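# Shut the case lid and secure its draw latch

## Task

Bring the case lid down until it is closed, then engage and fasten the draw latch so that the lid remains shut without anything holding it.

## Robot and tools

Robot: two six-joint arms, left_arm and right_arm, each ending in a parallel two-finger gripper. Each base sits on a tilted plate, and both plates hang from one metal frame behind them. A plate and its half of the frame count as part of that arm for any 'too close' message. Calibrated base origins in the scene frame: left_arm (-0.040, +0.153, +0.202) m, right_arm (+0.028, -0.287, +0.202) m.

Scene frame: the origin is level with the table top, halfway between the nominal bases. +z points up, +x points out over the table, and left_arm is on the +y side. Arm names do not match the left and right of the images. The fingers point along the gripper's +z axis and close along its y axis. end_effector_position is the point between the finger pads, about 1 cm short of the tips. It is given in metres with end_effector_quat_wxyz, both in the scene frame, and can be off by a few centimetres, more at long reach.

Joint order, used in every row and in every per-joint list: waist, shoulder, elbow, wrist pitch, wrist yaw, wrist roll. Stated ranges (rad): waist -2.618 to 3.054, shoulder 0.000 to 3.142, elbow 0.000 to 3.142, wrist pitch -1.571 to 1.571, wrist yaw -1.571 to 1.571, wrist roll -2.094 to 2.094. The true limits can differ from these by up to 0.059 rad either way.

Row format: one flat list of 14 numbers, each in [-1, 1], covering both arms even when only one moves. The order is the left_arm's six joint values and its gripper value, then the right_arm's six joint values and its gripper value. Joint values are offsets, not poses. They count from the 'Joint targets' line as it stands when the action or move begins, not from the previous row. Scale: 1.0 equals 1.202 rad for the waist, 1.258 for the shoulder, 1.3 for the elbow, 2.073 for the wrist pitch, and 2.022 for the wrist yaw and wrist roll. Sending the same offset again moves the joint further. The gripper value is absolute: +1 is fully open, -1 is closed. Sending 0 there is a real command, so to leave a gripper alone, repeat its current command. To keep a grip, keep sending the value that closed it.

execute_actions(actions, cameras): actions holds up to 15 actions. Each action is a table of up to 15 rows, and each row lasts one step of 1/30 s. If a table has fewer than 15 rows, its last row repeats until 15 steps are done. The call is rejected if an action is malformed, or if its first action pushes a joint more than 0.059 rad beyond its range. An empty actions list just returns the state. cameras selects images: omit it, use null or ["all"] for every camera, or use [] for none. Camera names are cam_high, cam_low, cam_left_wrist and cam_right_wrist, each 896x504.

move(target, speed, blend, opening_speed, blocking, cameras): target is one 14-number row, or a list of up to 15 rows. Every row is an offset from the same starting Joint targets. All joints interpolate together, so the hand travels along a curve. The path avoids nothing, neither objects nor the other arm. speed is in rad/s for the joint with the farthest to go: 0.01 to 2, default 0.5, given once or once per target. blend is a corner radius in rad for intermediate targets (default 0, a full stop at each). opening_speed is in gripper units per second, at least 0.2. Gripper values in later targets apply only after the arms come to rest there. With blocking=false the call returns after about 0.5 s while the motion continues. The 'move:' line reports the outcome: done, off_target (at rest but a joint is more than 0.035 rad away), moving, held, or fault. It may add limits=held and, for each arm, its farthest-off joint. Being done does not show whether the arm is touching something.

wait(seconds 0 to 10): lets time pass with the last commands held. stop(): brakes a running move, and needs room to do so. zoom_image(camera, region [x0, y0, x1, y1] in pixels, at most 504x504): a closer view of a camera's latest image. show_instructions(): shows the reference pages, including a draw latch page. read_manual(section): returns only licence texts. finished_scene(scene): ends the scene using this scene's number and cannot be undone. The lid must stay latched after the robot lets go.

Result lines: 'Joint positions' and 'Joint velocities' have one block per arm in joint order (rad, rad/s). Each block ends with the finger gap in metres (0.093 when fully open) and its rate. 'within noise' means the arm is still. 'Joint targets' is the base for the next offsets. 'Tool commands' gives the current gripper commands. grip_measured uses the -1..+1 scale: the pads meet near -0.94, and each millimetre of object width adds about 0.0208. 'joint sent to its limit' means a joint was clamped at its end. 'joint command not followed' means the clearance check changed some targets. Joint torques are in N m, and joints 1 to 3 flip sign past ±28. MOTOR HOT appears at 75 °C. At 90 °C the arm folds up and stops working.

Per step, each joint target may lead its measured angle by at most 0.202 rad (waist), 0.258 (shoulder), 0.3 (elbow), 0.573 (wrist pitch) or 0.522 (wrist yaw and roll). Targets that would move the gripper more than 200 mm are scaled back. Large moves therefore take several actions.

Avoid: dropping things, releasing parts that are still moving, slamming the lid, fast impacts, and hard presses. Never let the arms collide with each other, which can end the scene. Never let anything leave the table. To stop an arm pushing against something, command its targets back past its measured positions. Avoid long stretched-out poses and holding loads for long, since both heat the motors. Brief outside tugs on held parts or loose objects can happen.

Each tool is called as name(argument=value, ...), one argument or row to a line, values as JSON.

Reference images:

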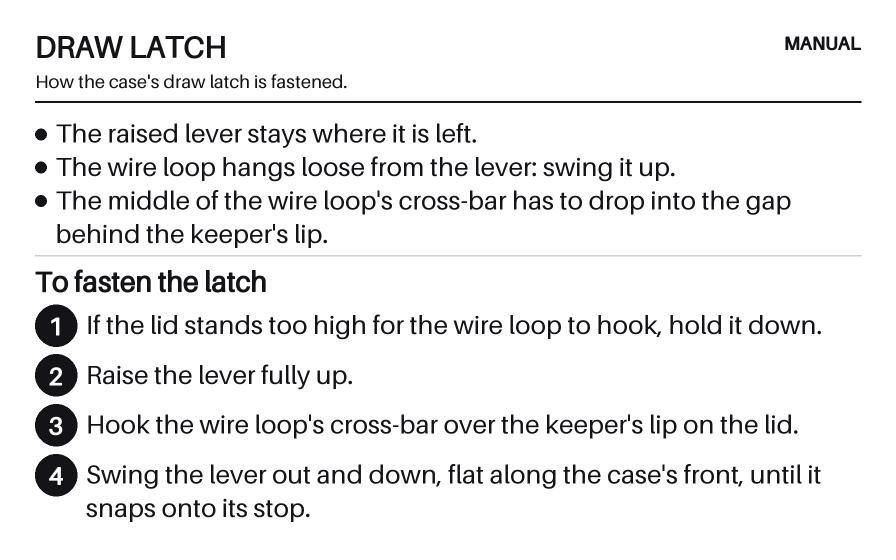

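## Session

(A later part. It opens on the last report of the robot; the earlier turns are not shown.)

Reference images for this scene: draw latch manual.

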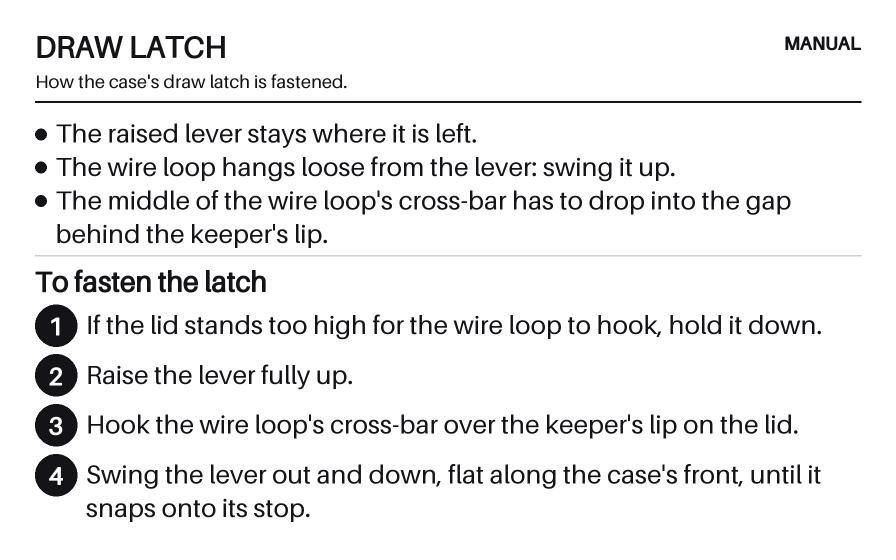

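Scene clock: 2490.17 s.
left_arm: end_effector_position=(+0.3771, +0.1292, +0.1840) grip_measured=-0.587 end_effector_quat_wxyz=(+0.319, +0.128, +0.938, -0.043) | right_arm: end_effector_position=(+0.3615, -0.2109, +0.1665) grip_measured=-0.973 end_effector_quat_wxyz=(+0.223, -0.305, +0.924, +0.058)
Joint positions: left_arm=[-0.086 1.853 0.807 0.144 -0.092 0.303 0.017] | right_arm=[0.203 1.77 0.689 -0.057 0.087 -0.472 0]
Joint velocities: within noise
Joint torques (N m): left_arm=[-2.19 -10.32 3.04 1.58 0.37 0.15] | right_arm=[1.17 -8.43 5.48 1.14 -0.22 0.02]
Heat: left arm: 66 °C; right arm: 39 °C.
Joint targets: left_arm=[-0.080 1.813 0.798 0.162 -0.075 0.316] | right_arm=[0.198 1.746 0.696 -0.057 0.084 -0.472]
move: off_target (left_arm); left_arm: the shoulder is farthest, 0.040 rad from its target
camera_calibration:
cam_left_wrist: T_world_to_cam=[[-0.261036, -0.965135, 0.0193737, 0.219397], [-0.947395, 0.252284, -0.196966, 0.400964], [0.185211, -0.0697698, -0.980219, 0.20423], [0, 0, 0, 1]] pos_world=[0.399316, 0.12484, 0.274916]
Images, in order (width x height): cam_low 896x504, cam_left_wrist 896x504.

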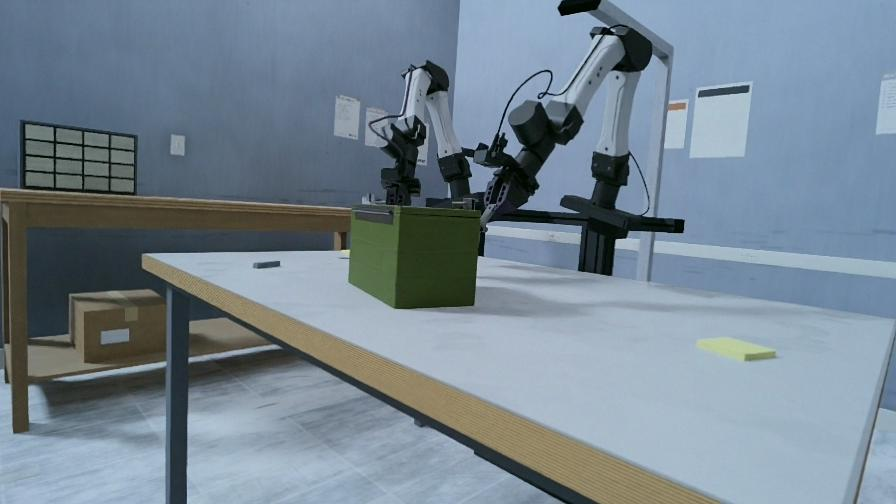

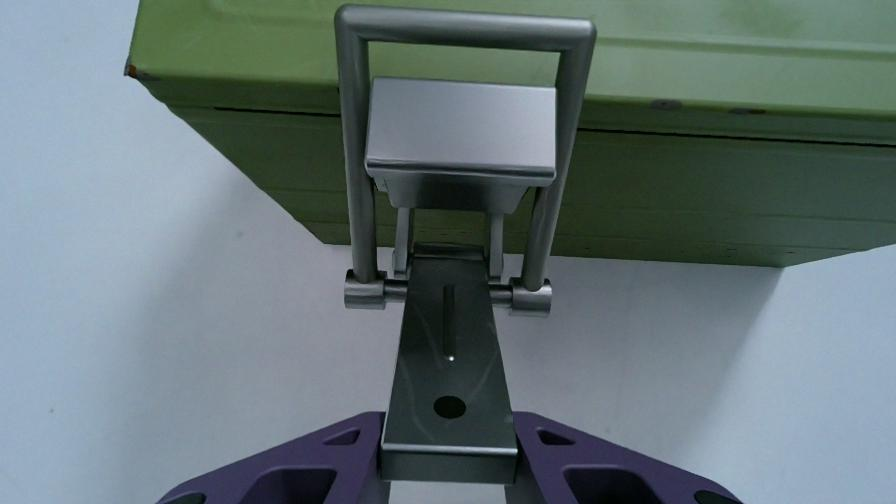

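move(
  target=[
    [0.0208,0.0024,-0.0962,0.11,0.0247,0.0129,-0.6,0,0,0,0,0,0,-1],
    [0.0458,0.0533,-0.1792,0.2306,0.0529,0.0227,-0.6,0,0,0,0,0,0,-1],
    [0.0732,0.1399,-0.2454,0.3579,0.0846,0.0312,-0.6,0,0,0,0,0,0,-1],
    [0.094,0.2099,-0.2746,0.4515,0.1083,0.0336,-0.6,0,0,0,0,0,0,-1],
    [0.114,0.2901,-0.2977,0.5437,0.1306,0.0351,-0.6,0,0,0,0,0,0,-1],
  ],
  speed=0.22,
  blend=0.03,
  cameras=["cam_left_wrist","cam_low"],
)

zoom_image(
  camera="cam_low",
  region=[430, 150, 560, 230],
)

Scene clock: 2510.40 s.
left_arm: end_effector_position=(+0.3516, +0.1340, +0.1565) grip_measured=-0.587 end_effector_quat_wxyz=(+0.518, +0.111, +0.845, -0.077) | right_arm: end_effector_position=(+0.3615, -0.2109, +0.1665) grip_measured=-0.973 end_effector_quat_wxyz=(+0.223, -0.305, +0.924, +0.058)
Joint positions: left_arm=[0.052 2.161 0.403 1.271 0.173 0.364 0.017] | right_arm=[0.203 1.77 0.689 -0.057 0.087 -0.472 0]
Joint velocities: within noise
Joint torques (N m): left_arm=[-1.99 -4.59 1.52 1.94 0.47 0.27] | right_arm=[1.37 -8.57 5.42 1.15 -0.25 -0.01]
Heat: left arm: 65 °C; right arm: 39 °C.
Joint targets: left_arm=[0.057 2.178 0.411 1.289 0.189 0.387] | right_arm=[0.198 1.746 0.696 -0.057 0.084 -0.472]
move: done
camera_calibration:
cam_left_wrist: T_world_to_cam=[[-0.269345, -0.962384, 0.035629, 0.218], [-0.775321, 0.194749, -0.600792, 0.380553], [0.571254, -0.189444, -0.798611, 0.0342416], [0, 0, 0, 1]] pos_world=[0.334207, 0.142174, 0.248212]
Images, in order (width x height): cam_low 896x504, cam_left_wrist 896x504.

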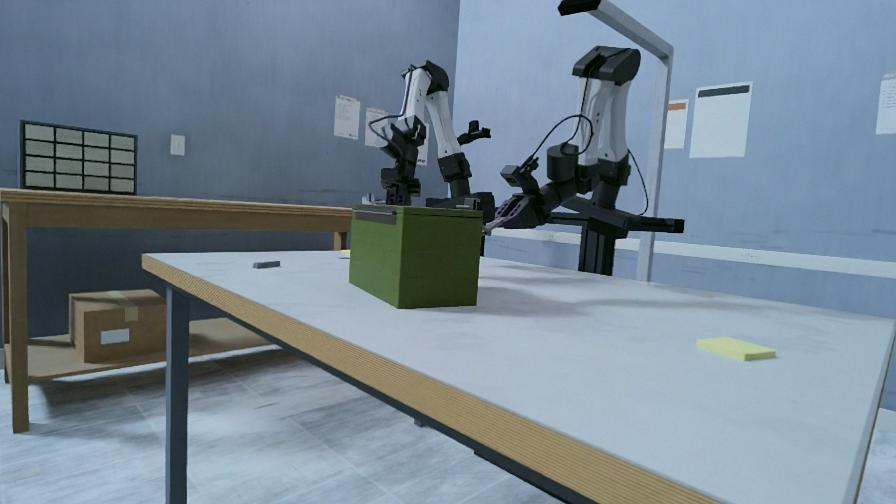

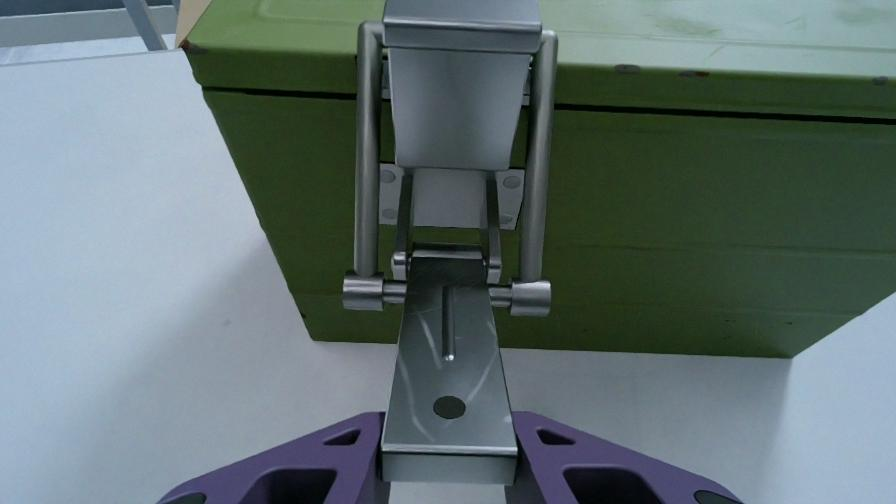

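Scaled by 3.877 from the camera's 896x504 image, which has a finer 1280x720 frame.

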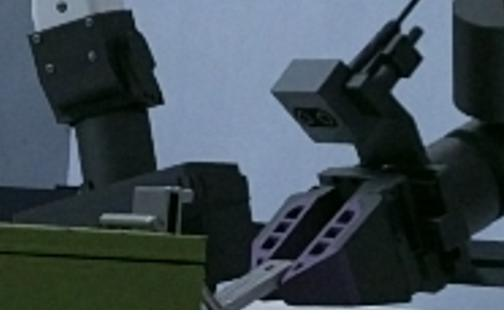

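zoom_image(
  camera="cam_left_wrist",
  region=[330, 0, 600, 180],
)

zoom_image(
  camera="cam_high",
  region=[440, 190, 560, 260],
)

Scaled by 1.867 from the camera's 896x504 image, which has a finer 1280x720 frame.

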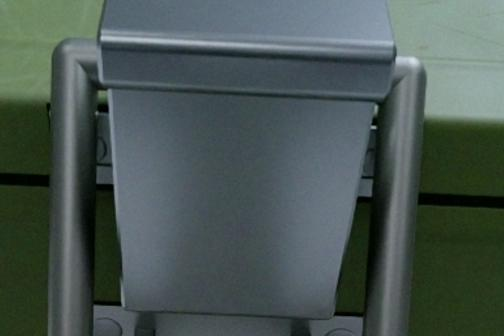

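This scene's latest camera images include none from cam_high. They are from: cam_low, cam_left_wrist. cam_high's image comes with the result of a call that names it in "cameras".

move(
  target=[
    [0,0,0,0,0,0,-0.1,0,0,0,0,0,0,-1],
    [0.0283,-0.1312,-0.1292,0.0212,0.0173,0.005,-0.1,0.0849,0.1224,0.4646,-0.1172,-0.0415,0.2334,-1],
    [0.0283,-0.1312,-0.1292,0.0212,0.0173,0.005,-0.1,0.3594,0.4817,0.6262,-0.0362,-0.0415,0.2334,-1],
  ],
  speed=0.4,
  cameras=["cam_left_wrist","cam_low","cam_high","cam_right_wrist"],
)

zoom_image(
  camera="cam_low",
  region=[430, 150, 560, 230],
)

Scene clock: 2577.40 s.
left_arm: end_effector_position=(+0.3149, +0.1406, +0.1711) grip_measured=-0.102 end_effector_quat_wxyz=(+0.517, +0.117, +0.844, -0.079) | right_arm: end_effector_position=(+0.4505, +0.0510, +0.2146) grip_measured=-0.973 end_effector_quat_wxyz=(+0.277, -0.281, +0.895, +0.208)
Joint positions: left_arm=[0.08 2.045 0.248 1.304 0.205 0.386 0.04] | right_arm=[0.632 2.344 1.484 -0.149 0.008 -0.009 0]
Joint velocities: within noise
Joint torques (N m): left_arm=[-1.03 -8.08 0.24 2.04 0.52 0.12] | right_arm=[2.51 -10.71 8.38 1.77 -0.32 0.07]
Heat: left arm: 55 °C; right arm: 39 °C.
Joint targets: left_arm=[0.091 2.013 0.243 1.333 0.223 0.397] | right_arm=[0.630 2.352 1.510 -0.132 0.000 0.000]
move: done
camera_calibration:
cam_left_wrist: T_world_to_cam=[[-0.279421, -0.959599, 0.0330747, 0.217106], [-0.773495, 0.204554, -0.599886, 0.357507], [0.568884, -0.193204, -0.799402, 0.0694887], [0, 0, 0, 1]] pos_world=[0.297663, 0.148631, 0.262832]
cam_right_wrist: T_world_to_cam=[[0.616606, -0.751328, -0.235167, -0.186676], [-0.785132, -0.564846, -0.254001, 0.478314], [0.0580048, 0.341256, -0.938179, 0.238306], [0, 0, 0, 1]] pos_world=[0.476823, 0.0485959, 0.301166]

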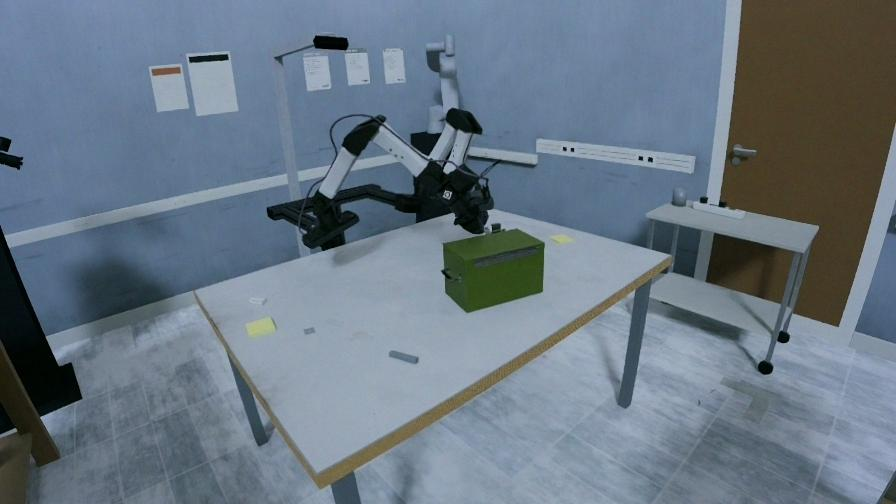

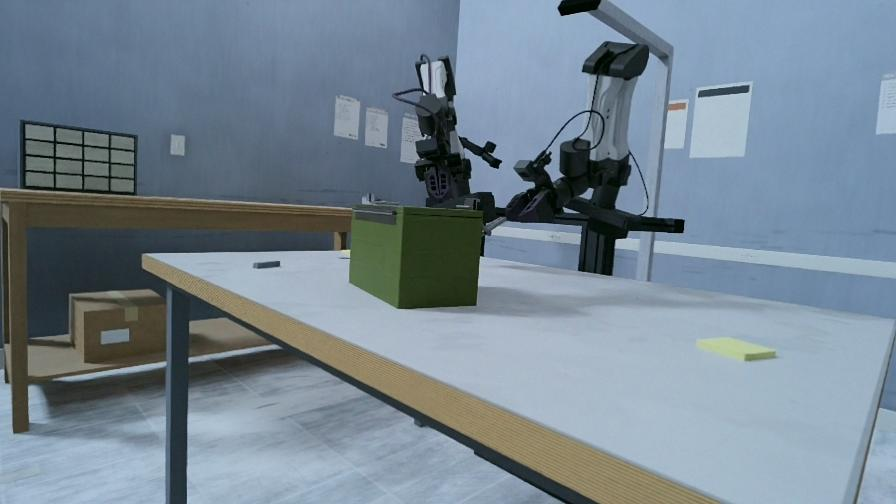

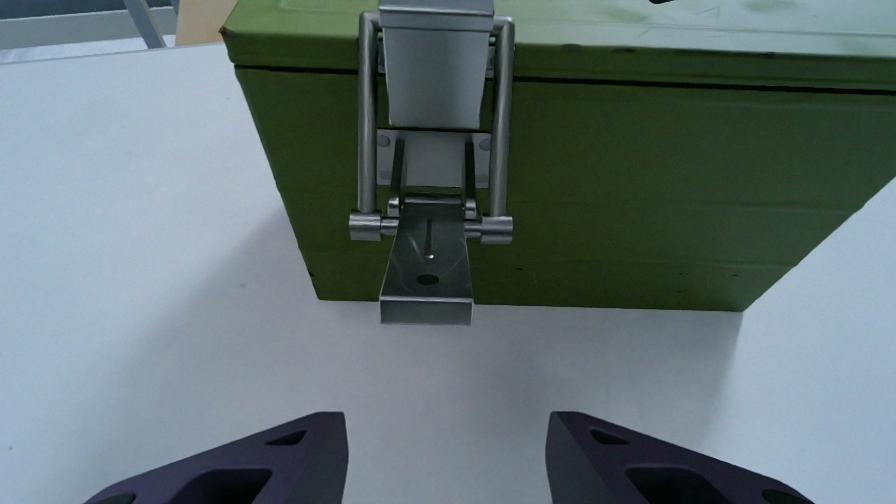

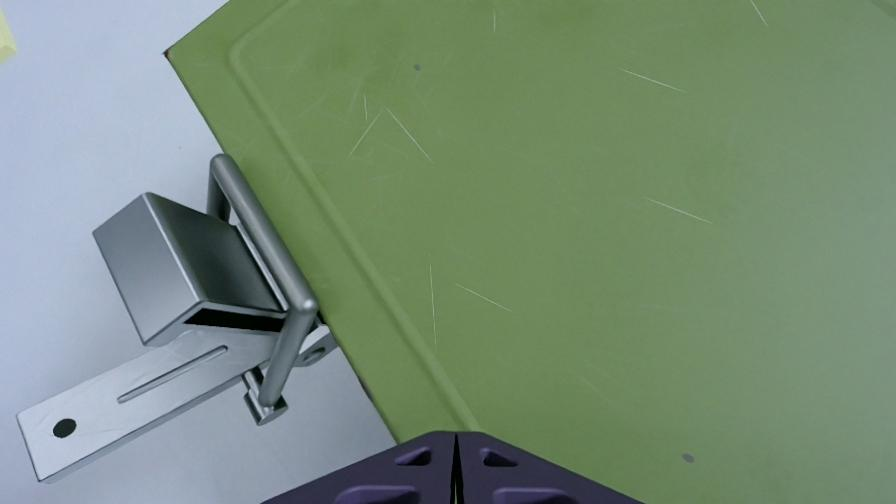

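Scaled by 3.877 from the camera's 896x504 image, which has a finer 1280x720 frame.

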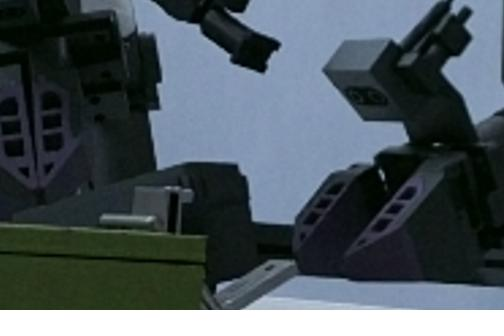

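zoom_image(
  camera="cam_right_wrist",
  region=[80, 130, 360, 330],
)

Scaled by 1.800 from the camera's 896x504 image, which has a finer 1280x720 frame.

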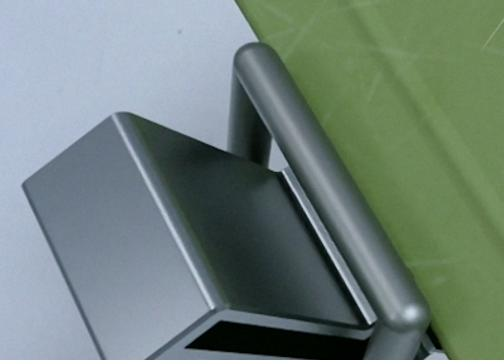

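move(
  target=[
    [-0.0923,-0.1773,0.2362,-0.3536,-0.1103,-0.0381,-1,0,0,0,0,0,0,-1],
    [-0.1839,-0.1375,0.6285,-0.7877,-0.2043,-0.0826,-1,0,0,0,0,0,0,-1],
  ],
  speed=0.5,
  blend=0.05,
  cameras=["cam_left_wrist","cam_low","cam_right_wrist"],
)

zoom_image(
  camera="cam_low",
  region=[430, 150, 560, 230],
)

Scene clock: 2646.43 s.
left_arm: end_effector_position=(+0.3744, +0.1375, +0.2119) grip_measured=-0.982 end_effector_quat_wxyz=(+0.229, +0.125, +0.965, -0.026) | right_arm: end_effector_position=(+0.4506, +0.0511, +0.2147) grip_measured=-0.973 end_effector_quat_wxyz=(+0.277, -0.281, +0.895, +0.208)
Joint positions: left_arm=[-0.117 1.826 1.033 -0.294 -0.174 0.242 0] | right_arm=[0.632 2.344 1.484 -0.148 0.008 -0.009 0]
Joint velocities: within noise
Joint torques (N m): left_arm=[-4.23 -5.79 6.54 1.09 -0.06 -0.11] | right_arm=[2.52 -10.85 8.32 1.66 -0.29 0.07]
Heat: left arm: 55 °C; right arm: 43 °C.
Joint targets: left_arm=[-0.130 1.840 1.060 -0.300 -0.189 0.230] | right_arm=[0.630 2.352 1.510 -0.132 0.000 0.000]
move: done
camera_calibration:
cam_left_wrist: T_world_to_cam=[[-0.241392, -0.970363, 0.0112105, 0.221331], [-0.970408, 0.241297, -0.00919197, 0.372119], [0.00621448, -0.0130977, -0.999895, 0.296133], [0, 0, 0, 1]] pos_world=[0.412695, 0.128859, 0.297041]
cam_right_wrist: T_world_to_cam=[[0.616346, -0.751469, -0.235397, -0.186502], [-0.785299, -0.564326, -0.254641, 0.47867], [0.0585144, 0.341804, -0.937948, 0.238073], [0, 0, 0, 1]] pos_world=[0.476917, 0.0486009, 0.301287]
Images, in order (width x height): cam_low 896x504, cam_left_wrist 896x504, cam_right_wrist 896x504.

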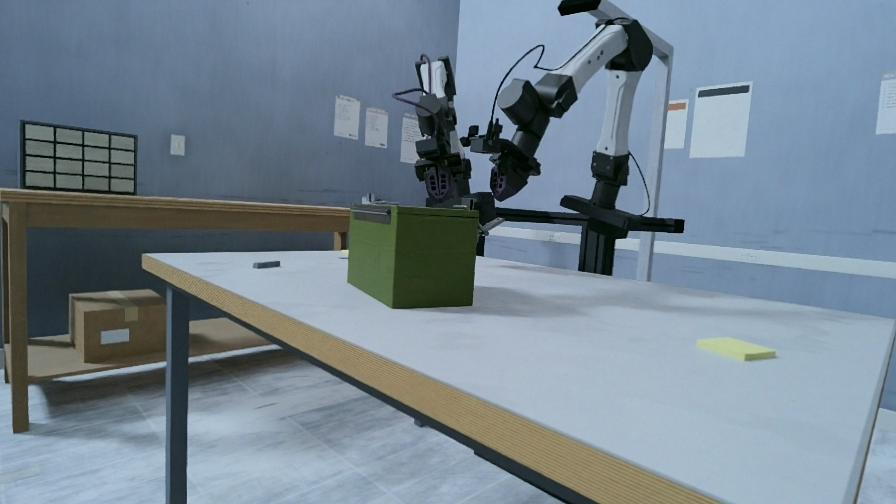

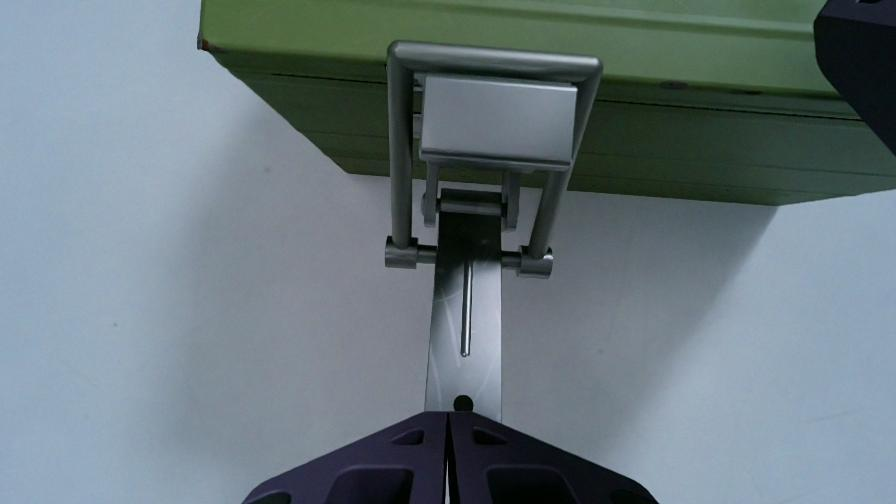

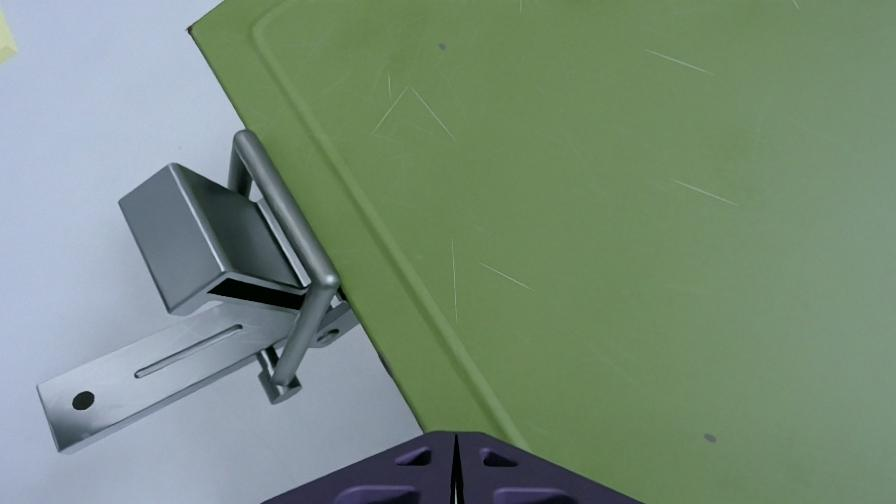

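Scaled by 3.877 from the camera's 896x504 image, which has a finer 1280x720 frame.

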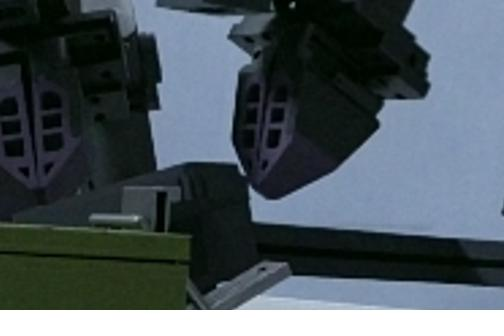

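move(
  target=[
    [0,0,0,0,0,0,-1,-0.01,0.0453,-0.0262,0.0439,0,0,-1],
  ],
  speed=0.12,
  cameras=["cam_right_wrist"],
)

Scene clock: 2665.50 s.
left_arm: end_effector_position=(+0.3741, +0.1377, +0.2118) grip_measured=-0.982 end_effector_quat_wxyz=(+0.229, +0.124, +0.965, -0.026) | right_arm: end_effector_position=(+0.4592, +0.0600, +0.2053) grip_measured=-0.973 end_effector_quat_wxyz=(+0.298, -0.275, +0.888, +0.215)
Joint positions: left_arm=[-0.117 1.826 1.033 -0.295 -0.175 0.241 0] | right_arm=[0.63 2.388 1.484 -0.056 0.006 -0.009 0]
Joint velocities: within noise
Joint torques (N m): left_arm=[-4.21 -5.76 6.54 1.09 -0.06 -0.1] | right_arm=[1.68 -9.87 5.31 1.72 -0.27 0.05]
Heat: left arm: 53 °C; right arm: 44 °C.
Joint targets: left_arm=[-0.130 1.840 1.060 -0.300 -0.190 0.230] | right_arm=[0.618 2.409 1.476 -0.041 0.000 0.000]
move: done
camera_calibration:
cam_right_wrist: T_world_to_cam=[[0.615903, -0.751382, -0.236831, -0.186848], [-0.782064, -0.546842, -0.298898, 0.494607], [0.0950782, 0.369309, -0.92443, 0.204457], [0, 0, 0, 1]] pos_world=[0.482456, 0.0545699, 0.292592]
Images, in order (width x height): cam_right_wrist 896x504.

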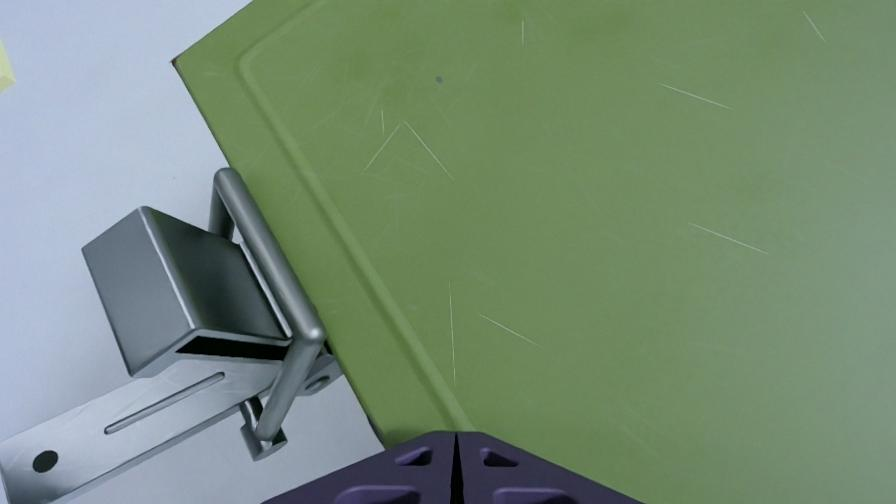

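move(
  target=[0,0,0,0,0,0,-1,0,0.0159,-0.0077,0.0130,0,0,-1],
  speed=0.1,
  cameras=["cam_right_wrist"],
)

Scene clock: 2671.17 s.
left_arm: end_effector_position=(+0.3741, +0.1377, +0.2118) grip_measured=-0.982 end_effector_quat_wxyz=(+0.229, +0.124, +0.965, -0.026) | right_arm: end_effector_position=(+0.4622, +0.0628, +0.2047) grip_measured=-0.973 end_effector_quat_wxyz=(+0.308, -0.272, +0.885, +0.219)
Joint positions: left_arm=[-0.117 1.826 1.033 -0.295 -0.175 0.241 0] | right_arm=[0.63 2.397 1.48 -0.02 0.005 -0.009 0]
Joint velocities: within noise
Joint torques (N m): left_arm=[-4.22 -5.79 6.56 1.1 -0.05 -0.1] | right_arm=[1.55 -8.8 4.89 1.72 -0.29 0.09]
Heat: left arm: 53 °C; right arm: 43 °C.
Joint targets: left_arm=[-0.130 1.840 1.060 -0.300 -0.190 0.230] | right_arm=[0.618 2.430 1.466 -0.014 0.000 0.000]
move: done
camera_calibration:
cam_right_wrist: T_world_to_cam=[[0.616543, -0.750635, -0.237532, -0.186881], [-0.779309, -0.538902, -0.319785, 0.500804], [0.112036, 0.382272, -0.917233, 0.192494], [0, 0, 0, 1]] pos_world=[0.483935, 0.0560201, 0.292321]
Images, in order (width x height): cam_right_wrist 896x504.

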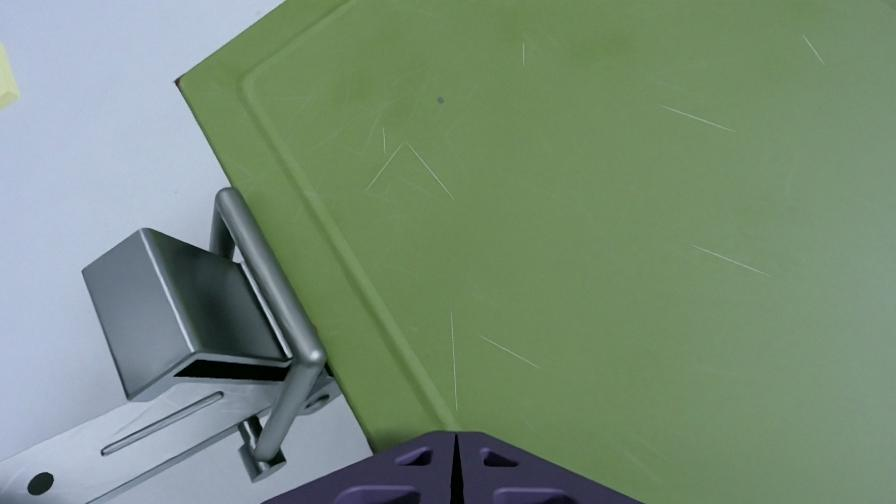

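wait(
  seconds=0.2,
)

Scene clock: 2704.00 s.
left_arm: end_effector_position=(+0.3741, +0.1377, +0.2118) grip_measured=-0.982 end_effector_quat_wxyz=(+0.229, +0.124, +0.965, -0.026) | right_arm: end_effector_position=(+0.4621, +0.0629, +0.2047) grip_measured=-0.973 end_effector_quat_wxyz=(+0.308, -0.272, +0.885, +0.219)
Joint positions: left_arm=[-0.117 1.826 1.033 -0.295 -0.175 0.241 0] | right_arm=[0.63 2.397 1.48 -0.02 0.004 -0.008 0]
Joint velocities: within noise
Joint torques (N m): left_arm=[-4.18 -5.79 6.56 1.09 -0.05 -0.1] | right_arm=[1.63 -8.9 4.82 1.7 -0.26 0.07]
Heat: left arm: 51 °C; right arm: 44 °C.
Joint targets: left_arm=[-0.130 1.840 1.060 -0.300 -0.190 0.230] | right_arm=[0.618 2.430 1.466 -0.014 0.000 0.000]
Tool commands: left_gripper/opening=-1.0 right_gripper/opening=-1.0
wait: 0.20 s; at rest from the start
camera_calibration:
cam_left_wrist: T_world_to_cam=[[-0.241007, -0.970463, 0.0108571, 0.22134], [-0.97051, 0.24093, -0.00792173, 0.371673], [0.00507194, -0.0124461, -0.99991, 0.296344], [0, 0, 0, 1]] pos_world=[0.412554, 0.128943, 0.296858]
cam_right_wrist: T_world_to_cam=[[0.616447, -0.750548, -0.238055, -0.186671], [-0.779429, -0.538753, -0.319743, 0.500767], [0.11173, 0.382652, -0.917112, 0.192525], [0, 0, 0, 1]] pos_world=[0.483874, 0.0560141, 0.292246]

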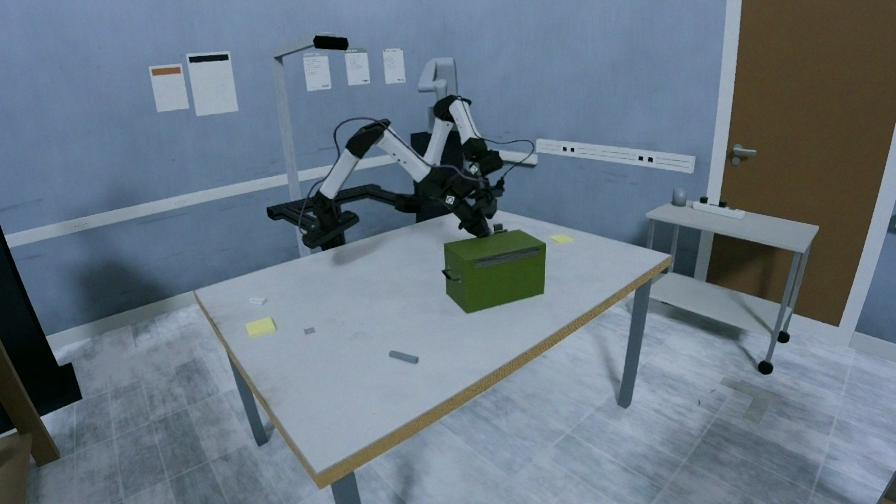

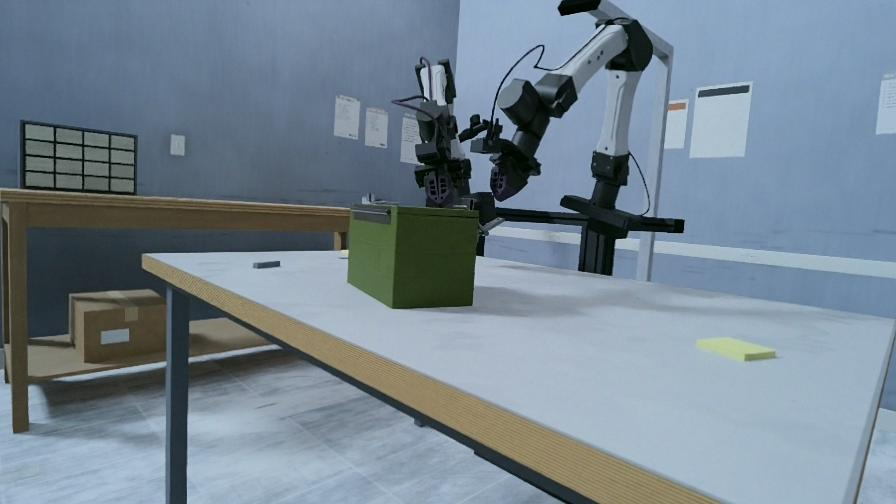

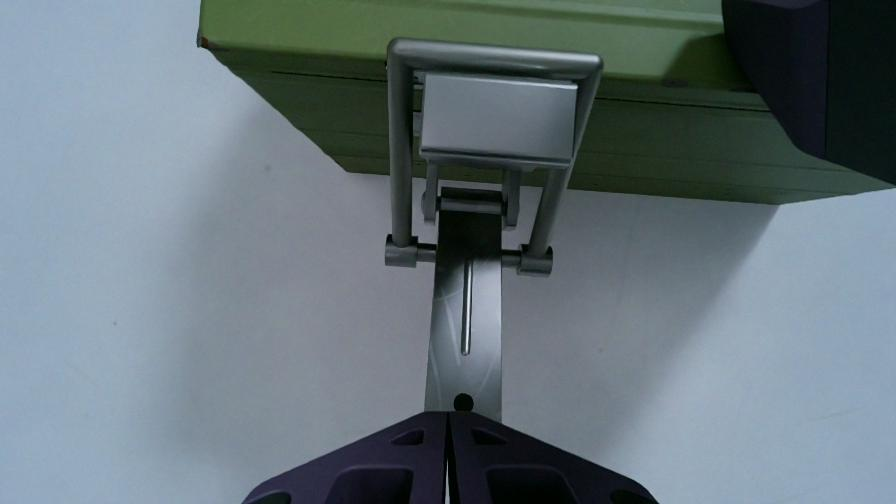

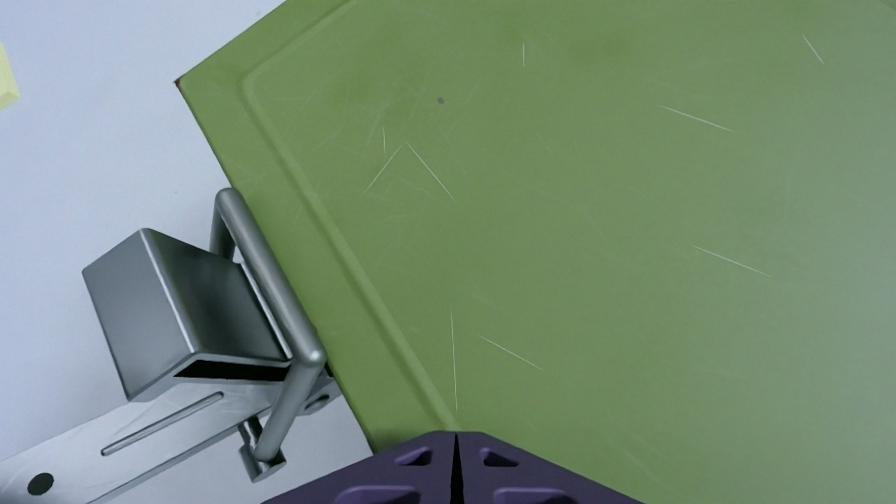

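zoom_image(
  camera="cam_right_wrist",
  region=[60, 160, 400, 500],
)

zoom_image(
  camera="cam_left_wrist",
  region=[360, 10, 640, 290],
)

zoom_image(
  camera="cam_low",
  region=[430, 150, 560, 230],
)

Scaled by 1.482 from the camera's 896x504 image, which has a finer 1280x720 frame.

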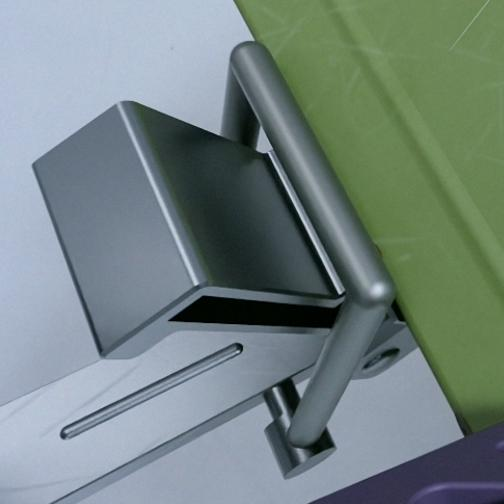

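Scaled by 1.800 from the camera's 896x504 image, which has a finer 1280x720 frame.

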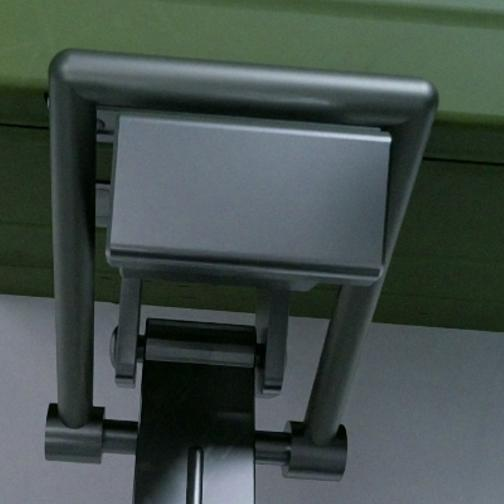

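Scaled by 3.877 from the camera's 896x504 image, which has a finer 1280x720 frame.

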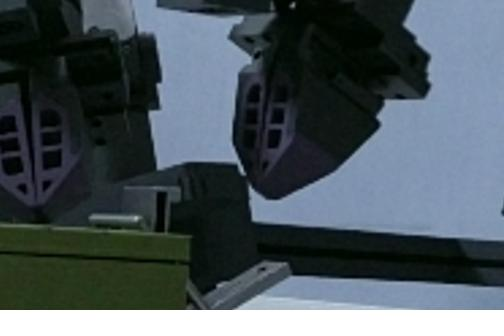

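move(
  target=[-0.0141,0.0787,0.0623,-0.0507,-0.0129,-0.004,-1,-0.0034,0.0156,-0.009,0.0151,0,0,-1],
  speed=0.15,
  cameras=["cam_left_wrist","cam_right_wrist"],
)

Scene clock: 2729.73 s.
left_arm: end_effector_position=(+0.3681, +0.1299, +0.1889) grip_measured=-0.982 end_effector_quat_wxyz=(+0.170, +0.141, +0.975, -0.020) | right_arm: end_effector_position=(+0.4650, +0.0658, +0.2045) grip_measured=-0.973 end_effector_quat_wxyz=(+0.319, -0.270, +0.880, +0.224)
Joint positions: left_arm=[-0.133 1.927 1.112 -0.397 -0.2 0.234 0] | right_arm=[0.63 2.405 1.472 0.022 0.002 -0.008 0]
Joint velocities: within noise
Joint torques (N m): left_arm=[-4.55 -6.46 6.54 0.89 -0.07 -0.1] | right_arm=[1.4 -7.84 4.67 1.66 -0.25 0.07]
Heat: left arm: 50 °C; right arm: 44 °C.
Joint targets: left_arm=[-0.147 1.939 1.141 -0.405 -0.216 0.222] | right_arm=[0.614 2.449 1.454 0.017 0.000 0.000]
move: off_target (right_arm); right_arm: the shoulder is farthest, 0.044 rad from its target
camera_calibration:
cam_left_wrist: T_world_to_cam=[[-0.269608, -0.962945, 0.00691543, 0.222846], [-0.95656, 0.268633, 0.113263, 0.335852], [-0.110924, 0.0239215, -0.993541, 0.310184], [0, 0, 0, 1]] pos_world=[0.41575, 0.116948, 0.2686]
cam_right_wrist: T_world_to_cam=[[0.617823, -0.748876, -0.239748, -0.186652], [-0.775374, -0.529526, -0.34409, 0.507014], [0.130728, 0.398481, -0.907812, 0.179116], [0, 0, 0, 1]] pos_world=[0.485028, 0.0573234, 0.292313]
Images, in order (width x height): cam_left_wrist 896x504, cam_right_wrist 896x504.

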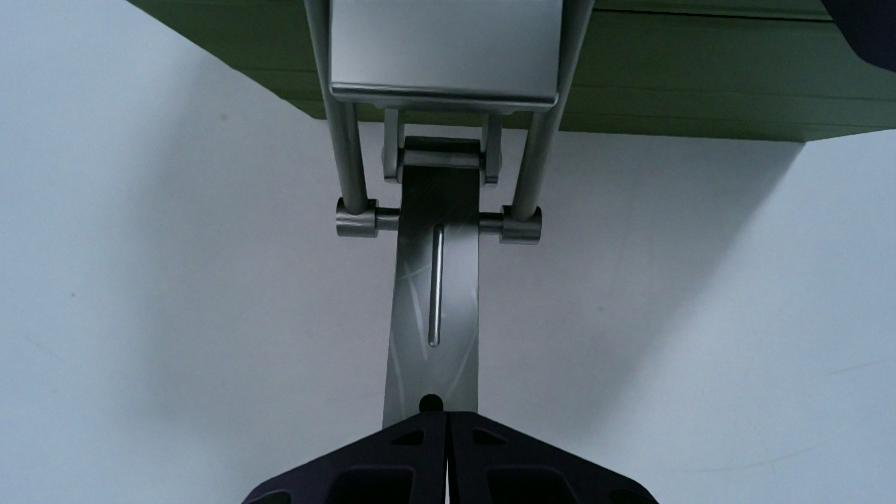

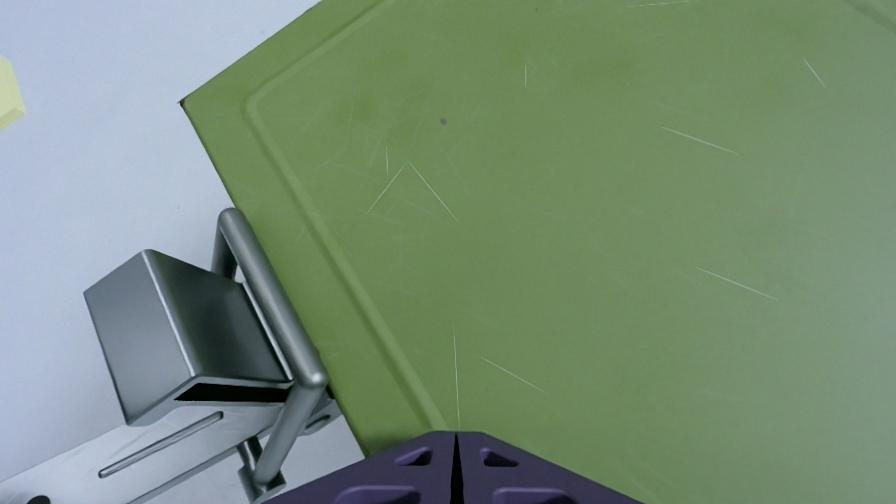

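move(
  target=[
    [0.0241,0.0541,0.01,0.0256,0.0079,0.004,-1,0,0,0,0,0,0,-1],
    [0.0666,-0.0111,-0.2138,0.2205,0.0514,0.0445,-1,0,0,0,0,0,0,-1],
  ],
  speed=0.3,
  blend=0.03,
)

Scene clock: 2809.47 s.
left_arm: end_effector_position=(+0.3618, +0.1297, +0.1446) grip_measured=-0.982 end_effector_quat_wxyz=(+0.239, +0.137, +0.961, -0.035) | right_arm: end_effector_position=(+0.4649, +0.0658, +0.2044) grip_measured=-0.973 end_effector_quat_wxyz=(+0.319, -0.270, +0.880, +0.224)
Joint positions: left_arm=[-0.078 1.963 0.87 0.029 -0.13 0.3 0] | right_arm=[0.63 2.405 1.472 0.022 0.002 -0.008 0]
Joint velocities: within noise
Joint torques (N m): left_arm=[-1.72 -10.59 2.88 1.38 0.37 0.12] | right_arm=[1.57 -7.71 4.49 1.63 -0.23 0.04]
Heat: left arm: 50 °C; right arm: 39 °C.
Joint targets: left_arm=[-0.067 1.925 0.863 0.052 -0.112 0.312] | right_arm=[0.614 2.449 1.454 0.018 0.000 0.000]
move: off_target (left_arm, right_arm); left_arm: the shoulder is farthest, 0.038 rad from its target; right_arm: the shoulder is farthest, 0.044 rad from its target
camera_calibration:
cam_left_wrist: T_world_to_cam=[[-0.269414, -0.96282, 0.019849, 0.219349], [-0.962695, 0.268725, -0.0317202, 0.358111], [0.0252069, -0.0276544, -0.9993, 0.223714], [0, 0, 0, 1]] pos_world=[0.398208, 0.121147, 0.230563]
cam_right_wrist: T_world_to_cam=[[0.617823, -0.748876, -0.239748, -0.186653], [-0.775374, -0.529526, -0.34409, 0.506937], [0.130728, 0.398481, -0.907812, 0.179059], [0, 0, 0, 1]] pos_world=[0.484976, 0.0573046, 0.292234]

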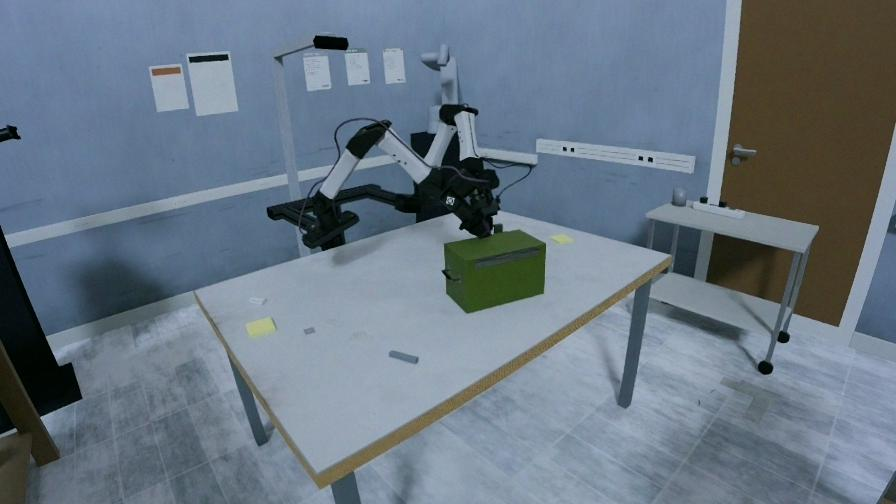

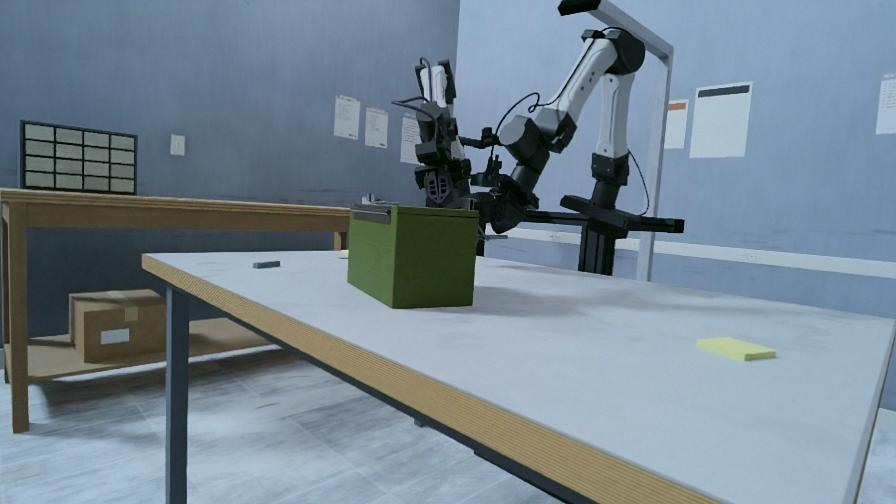

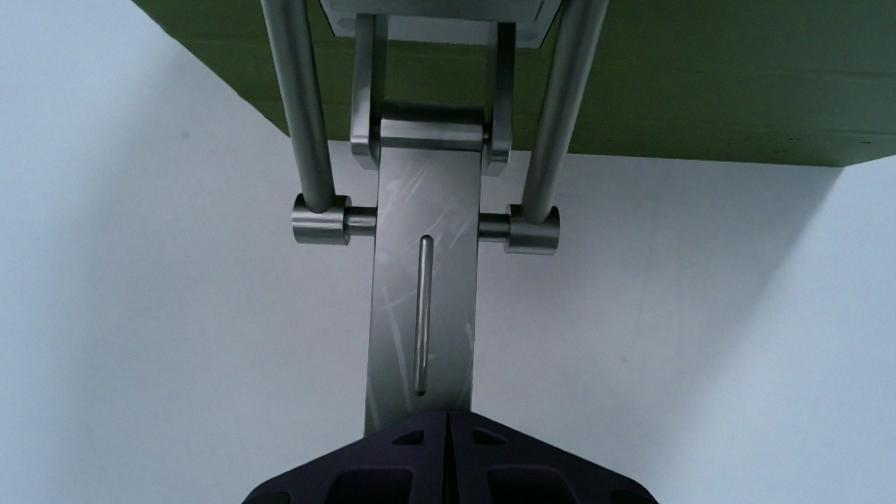

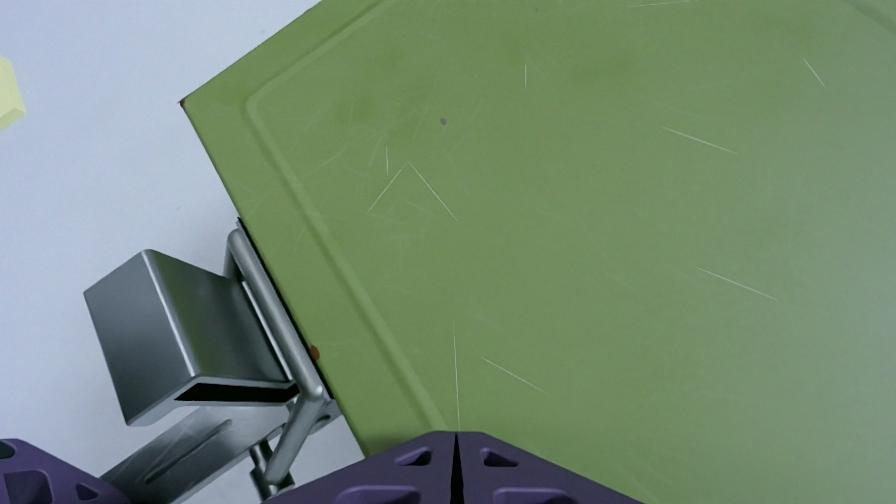

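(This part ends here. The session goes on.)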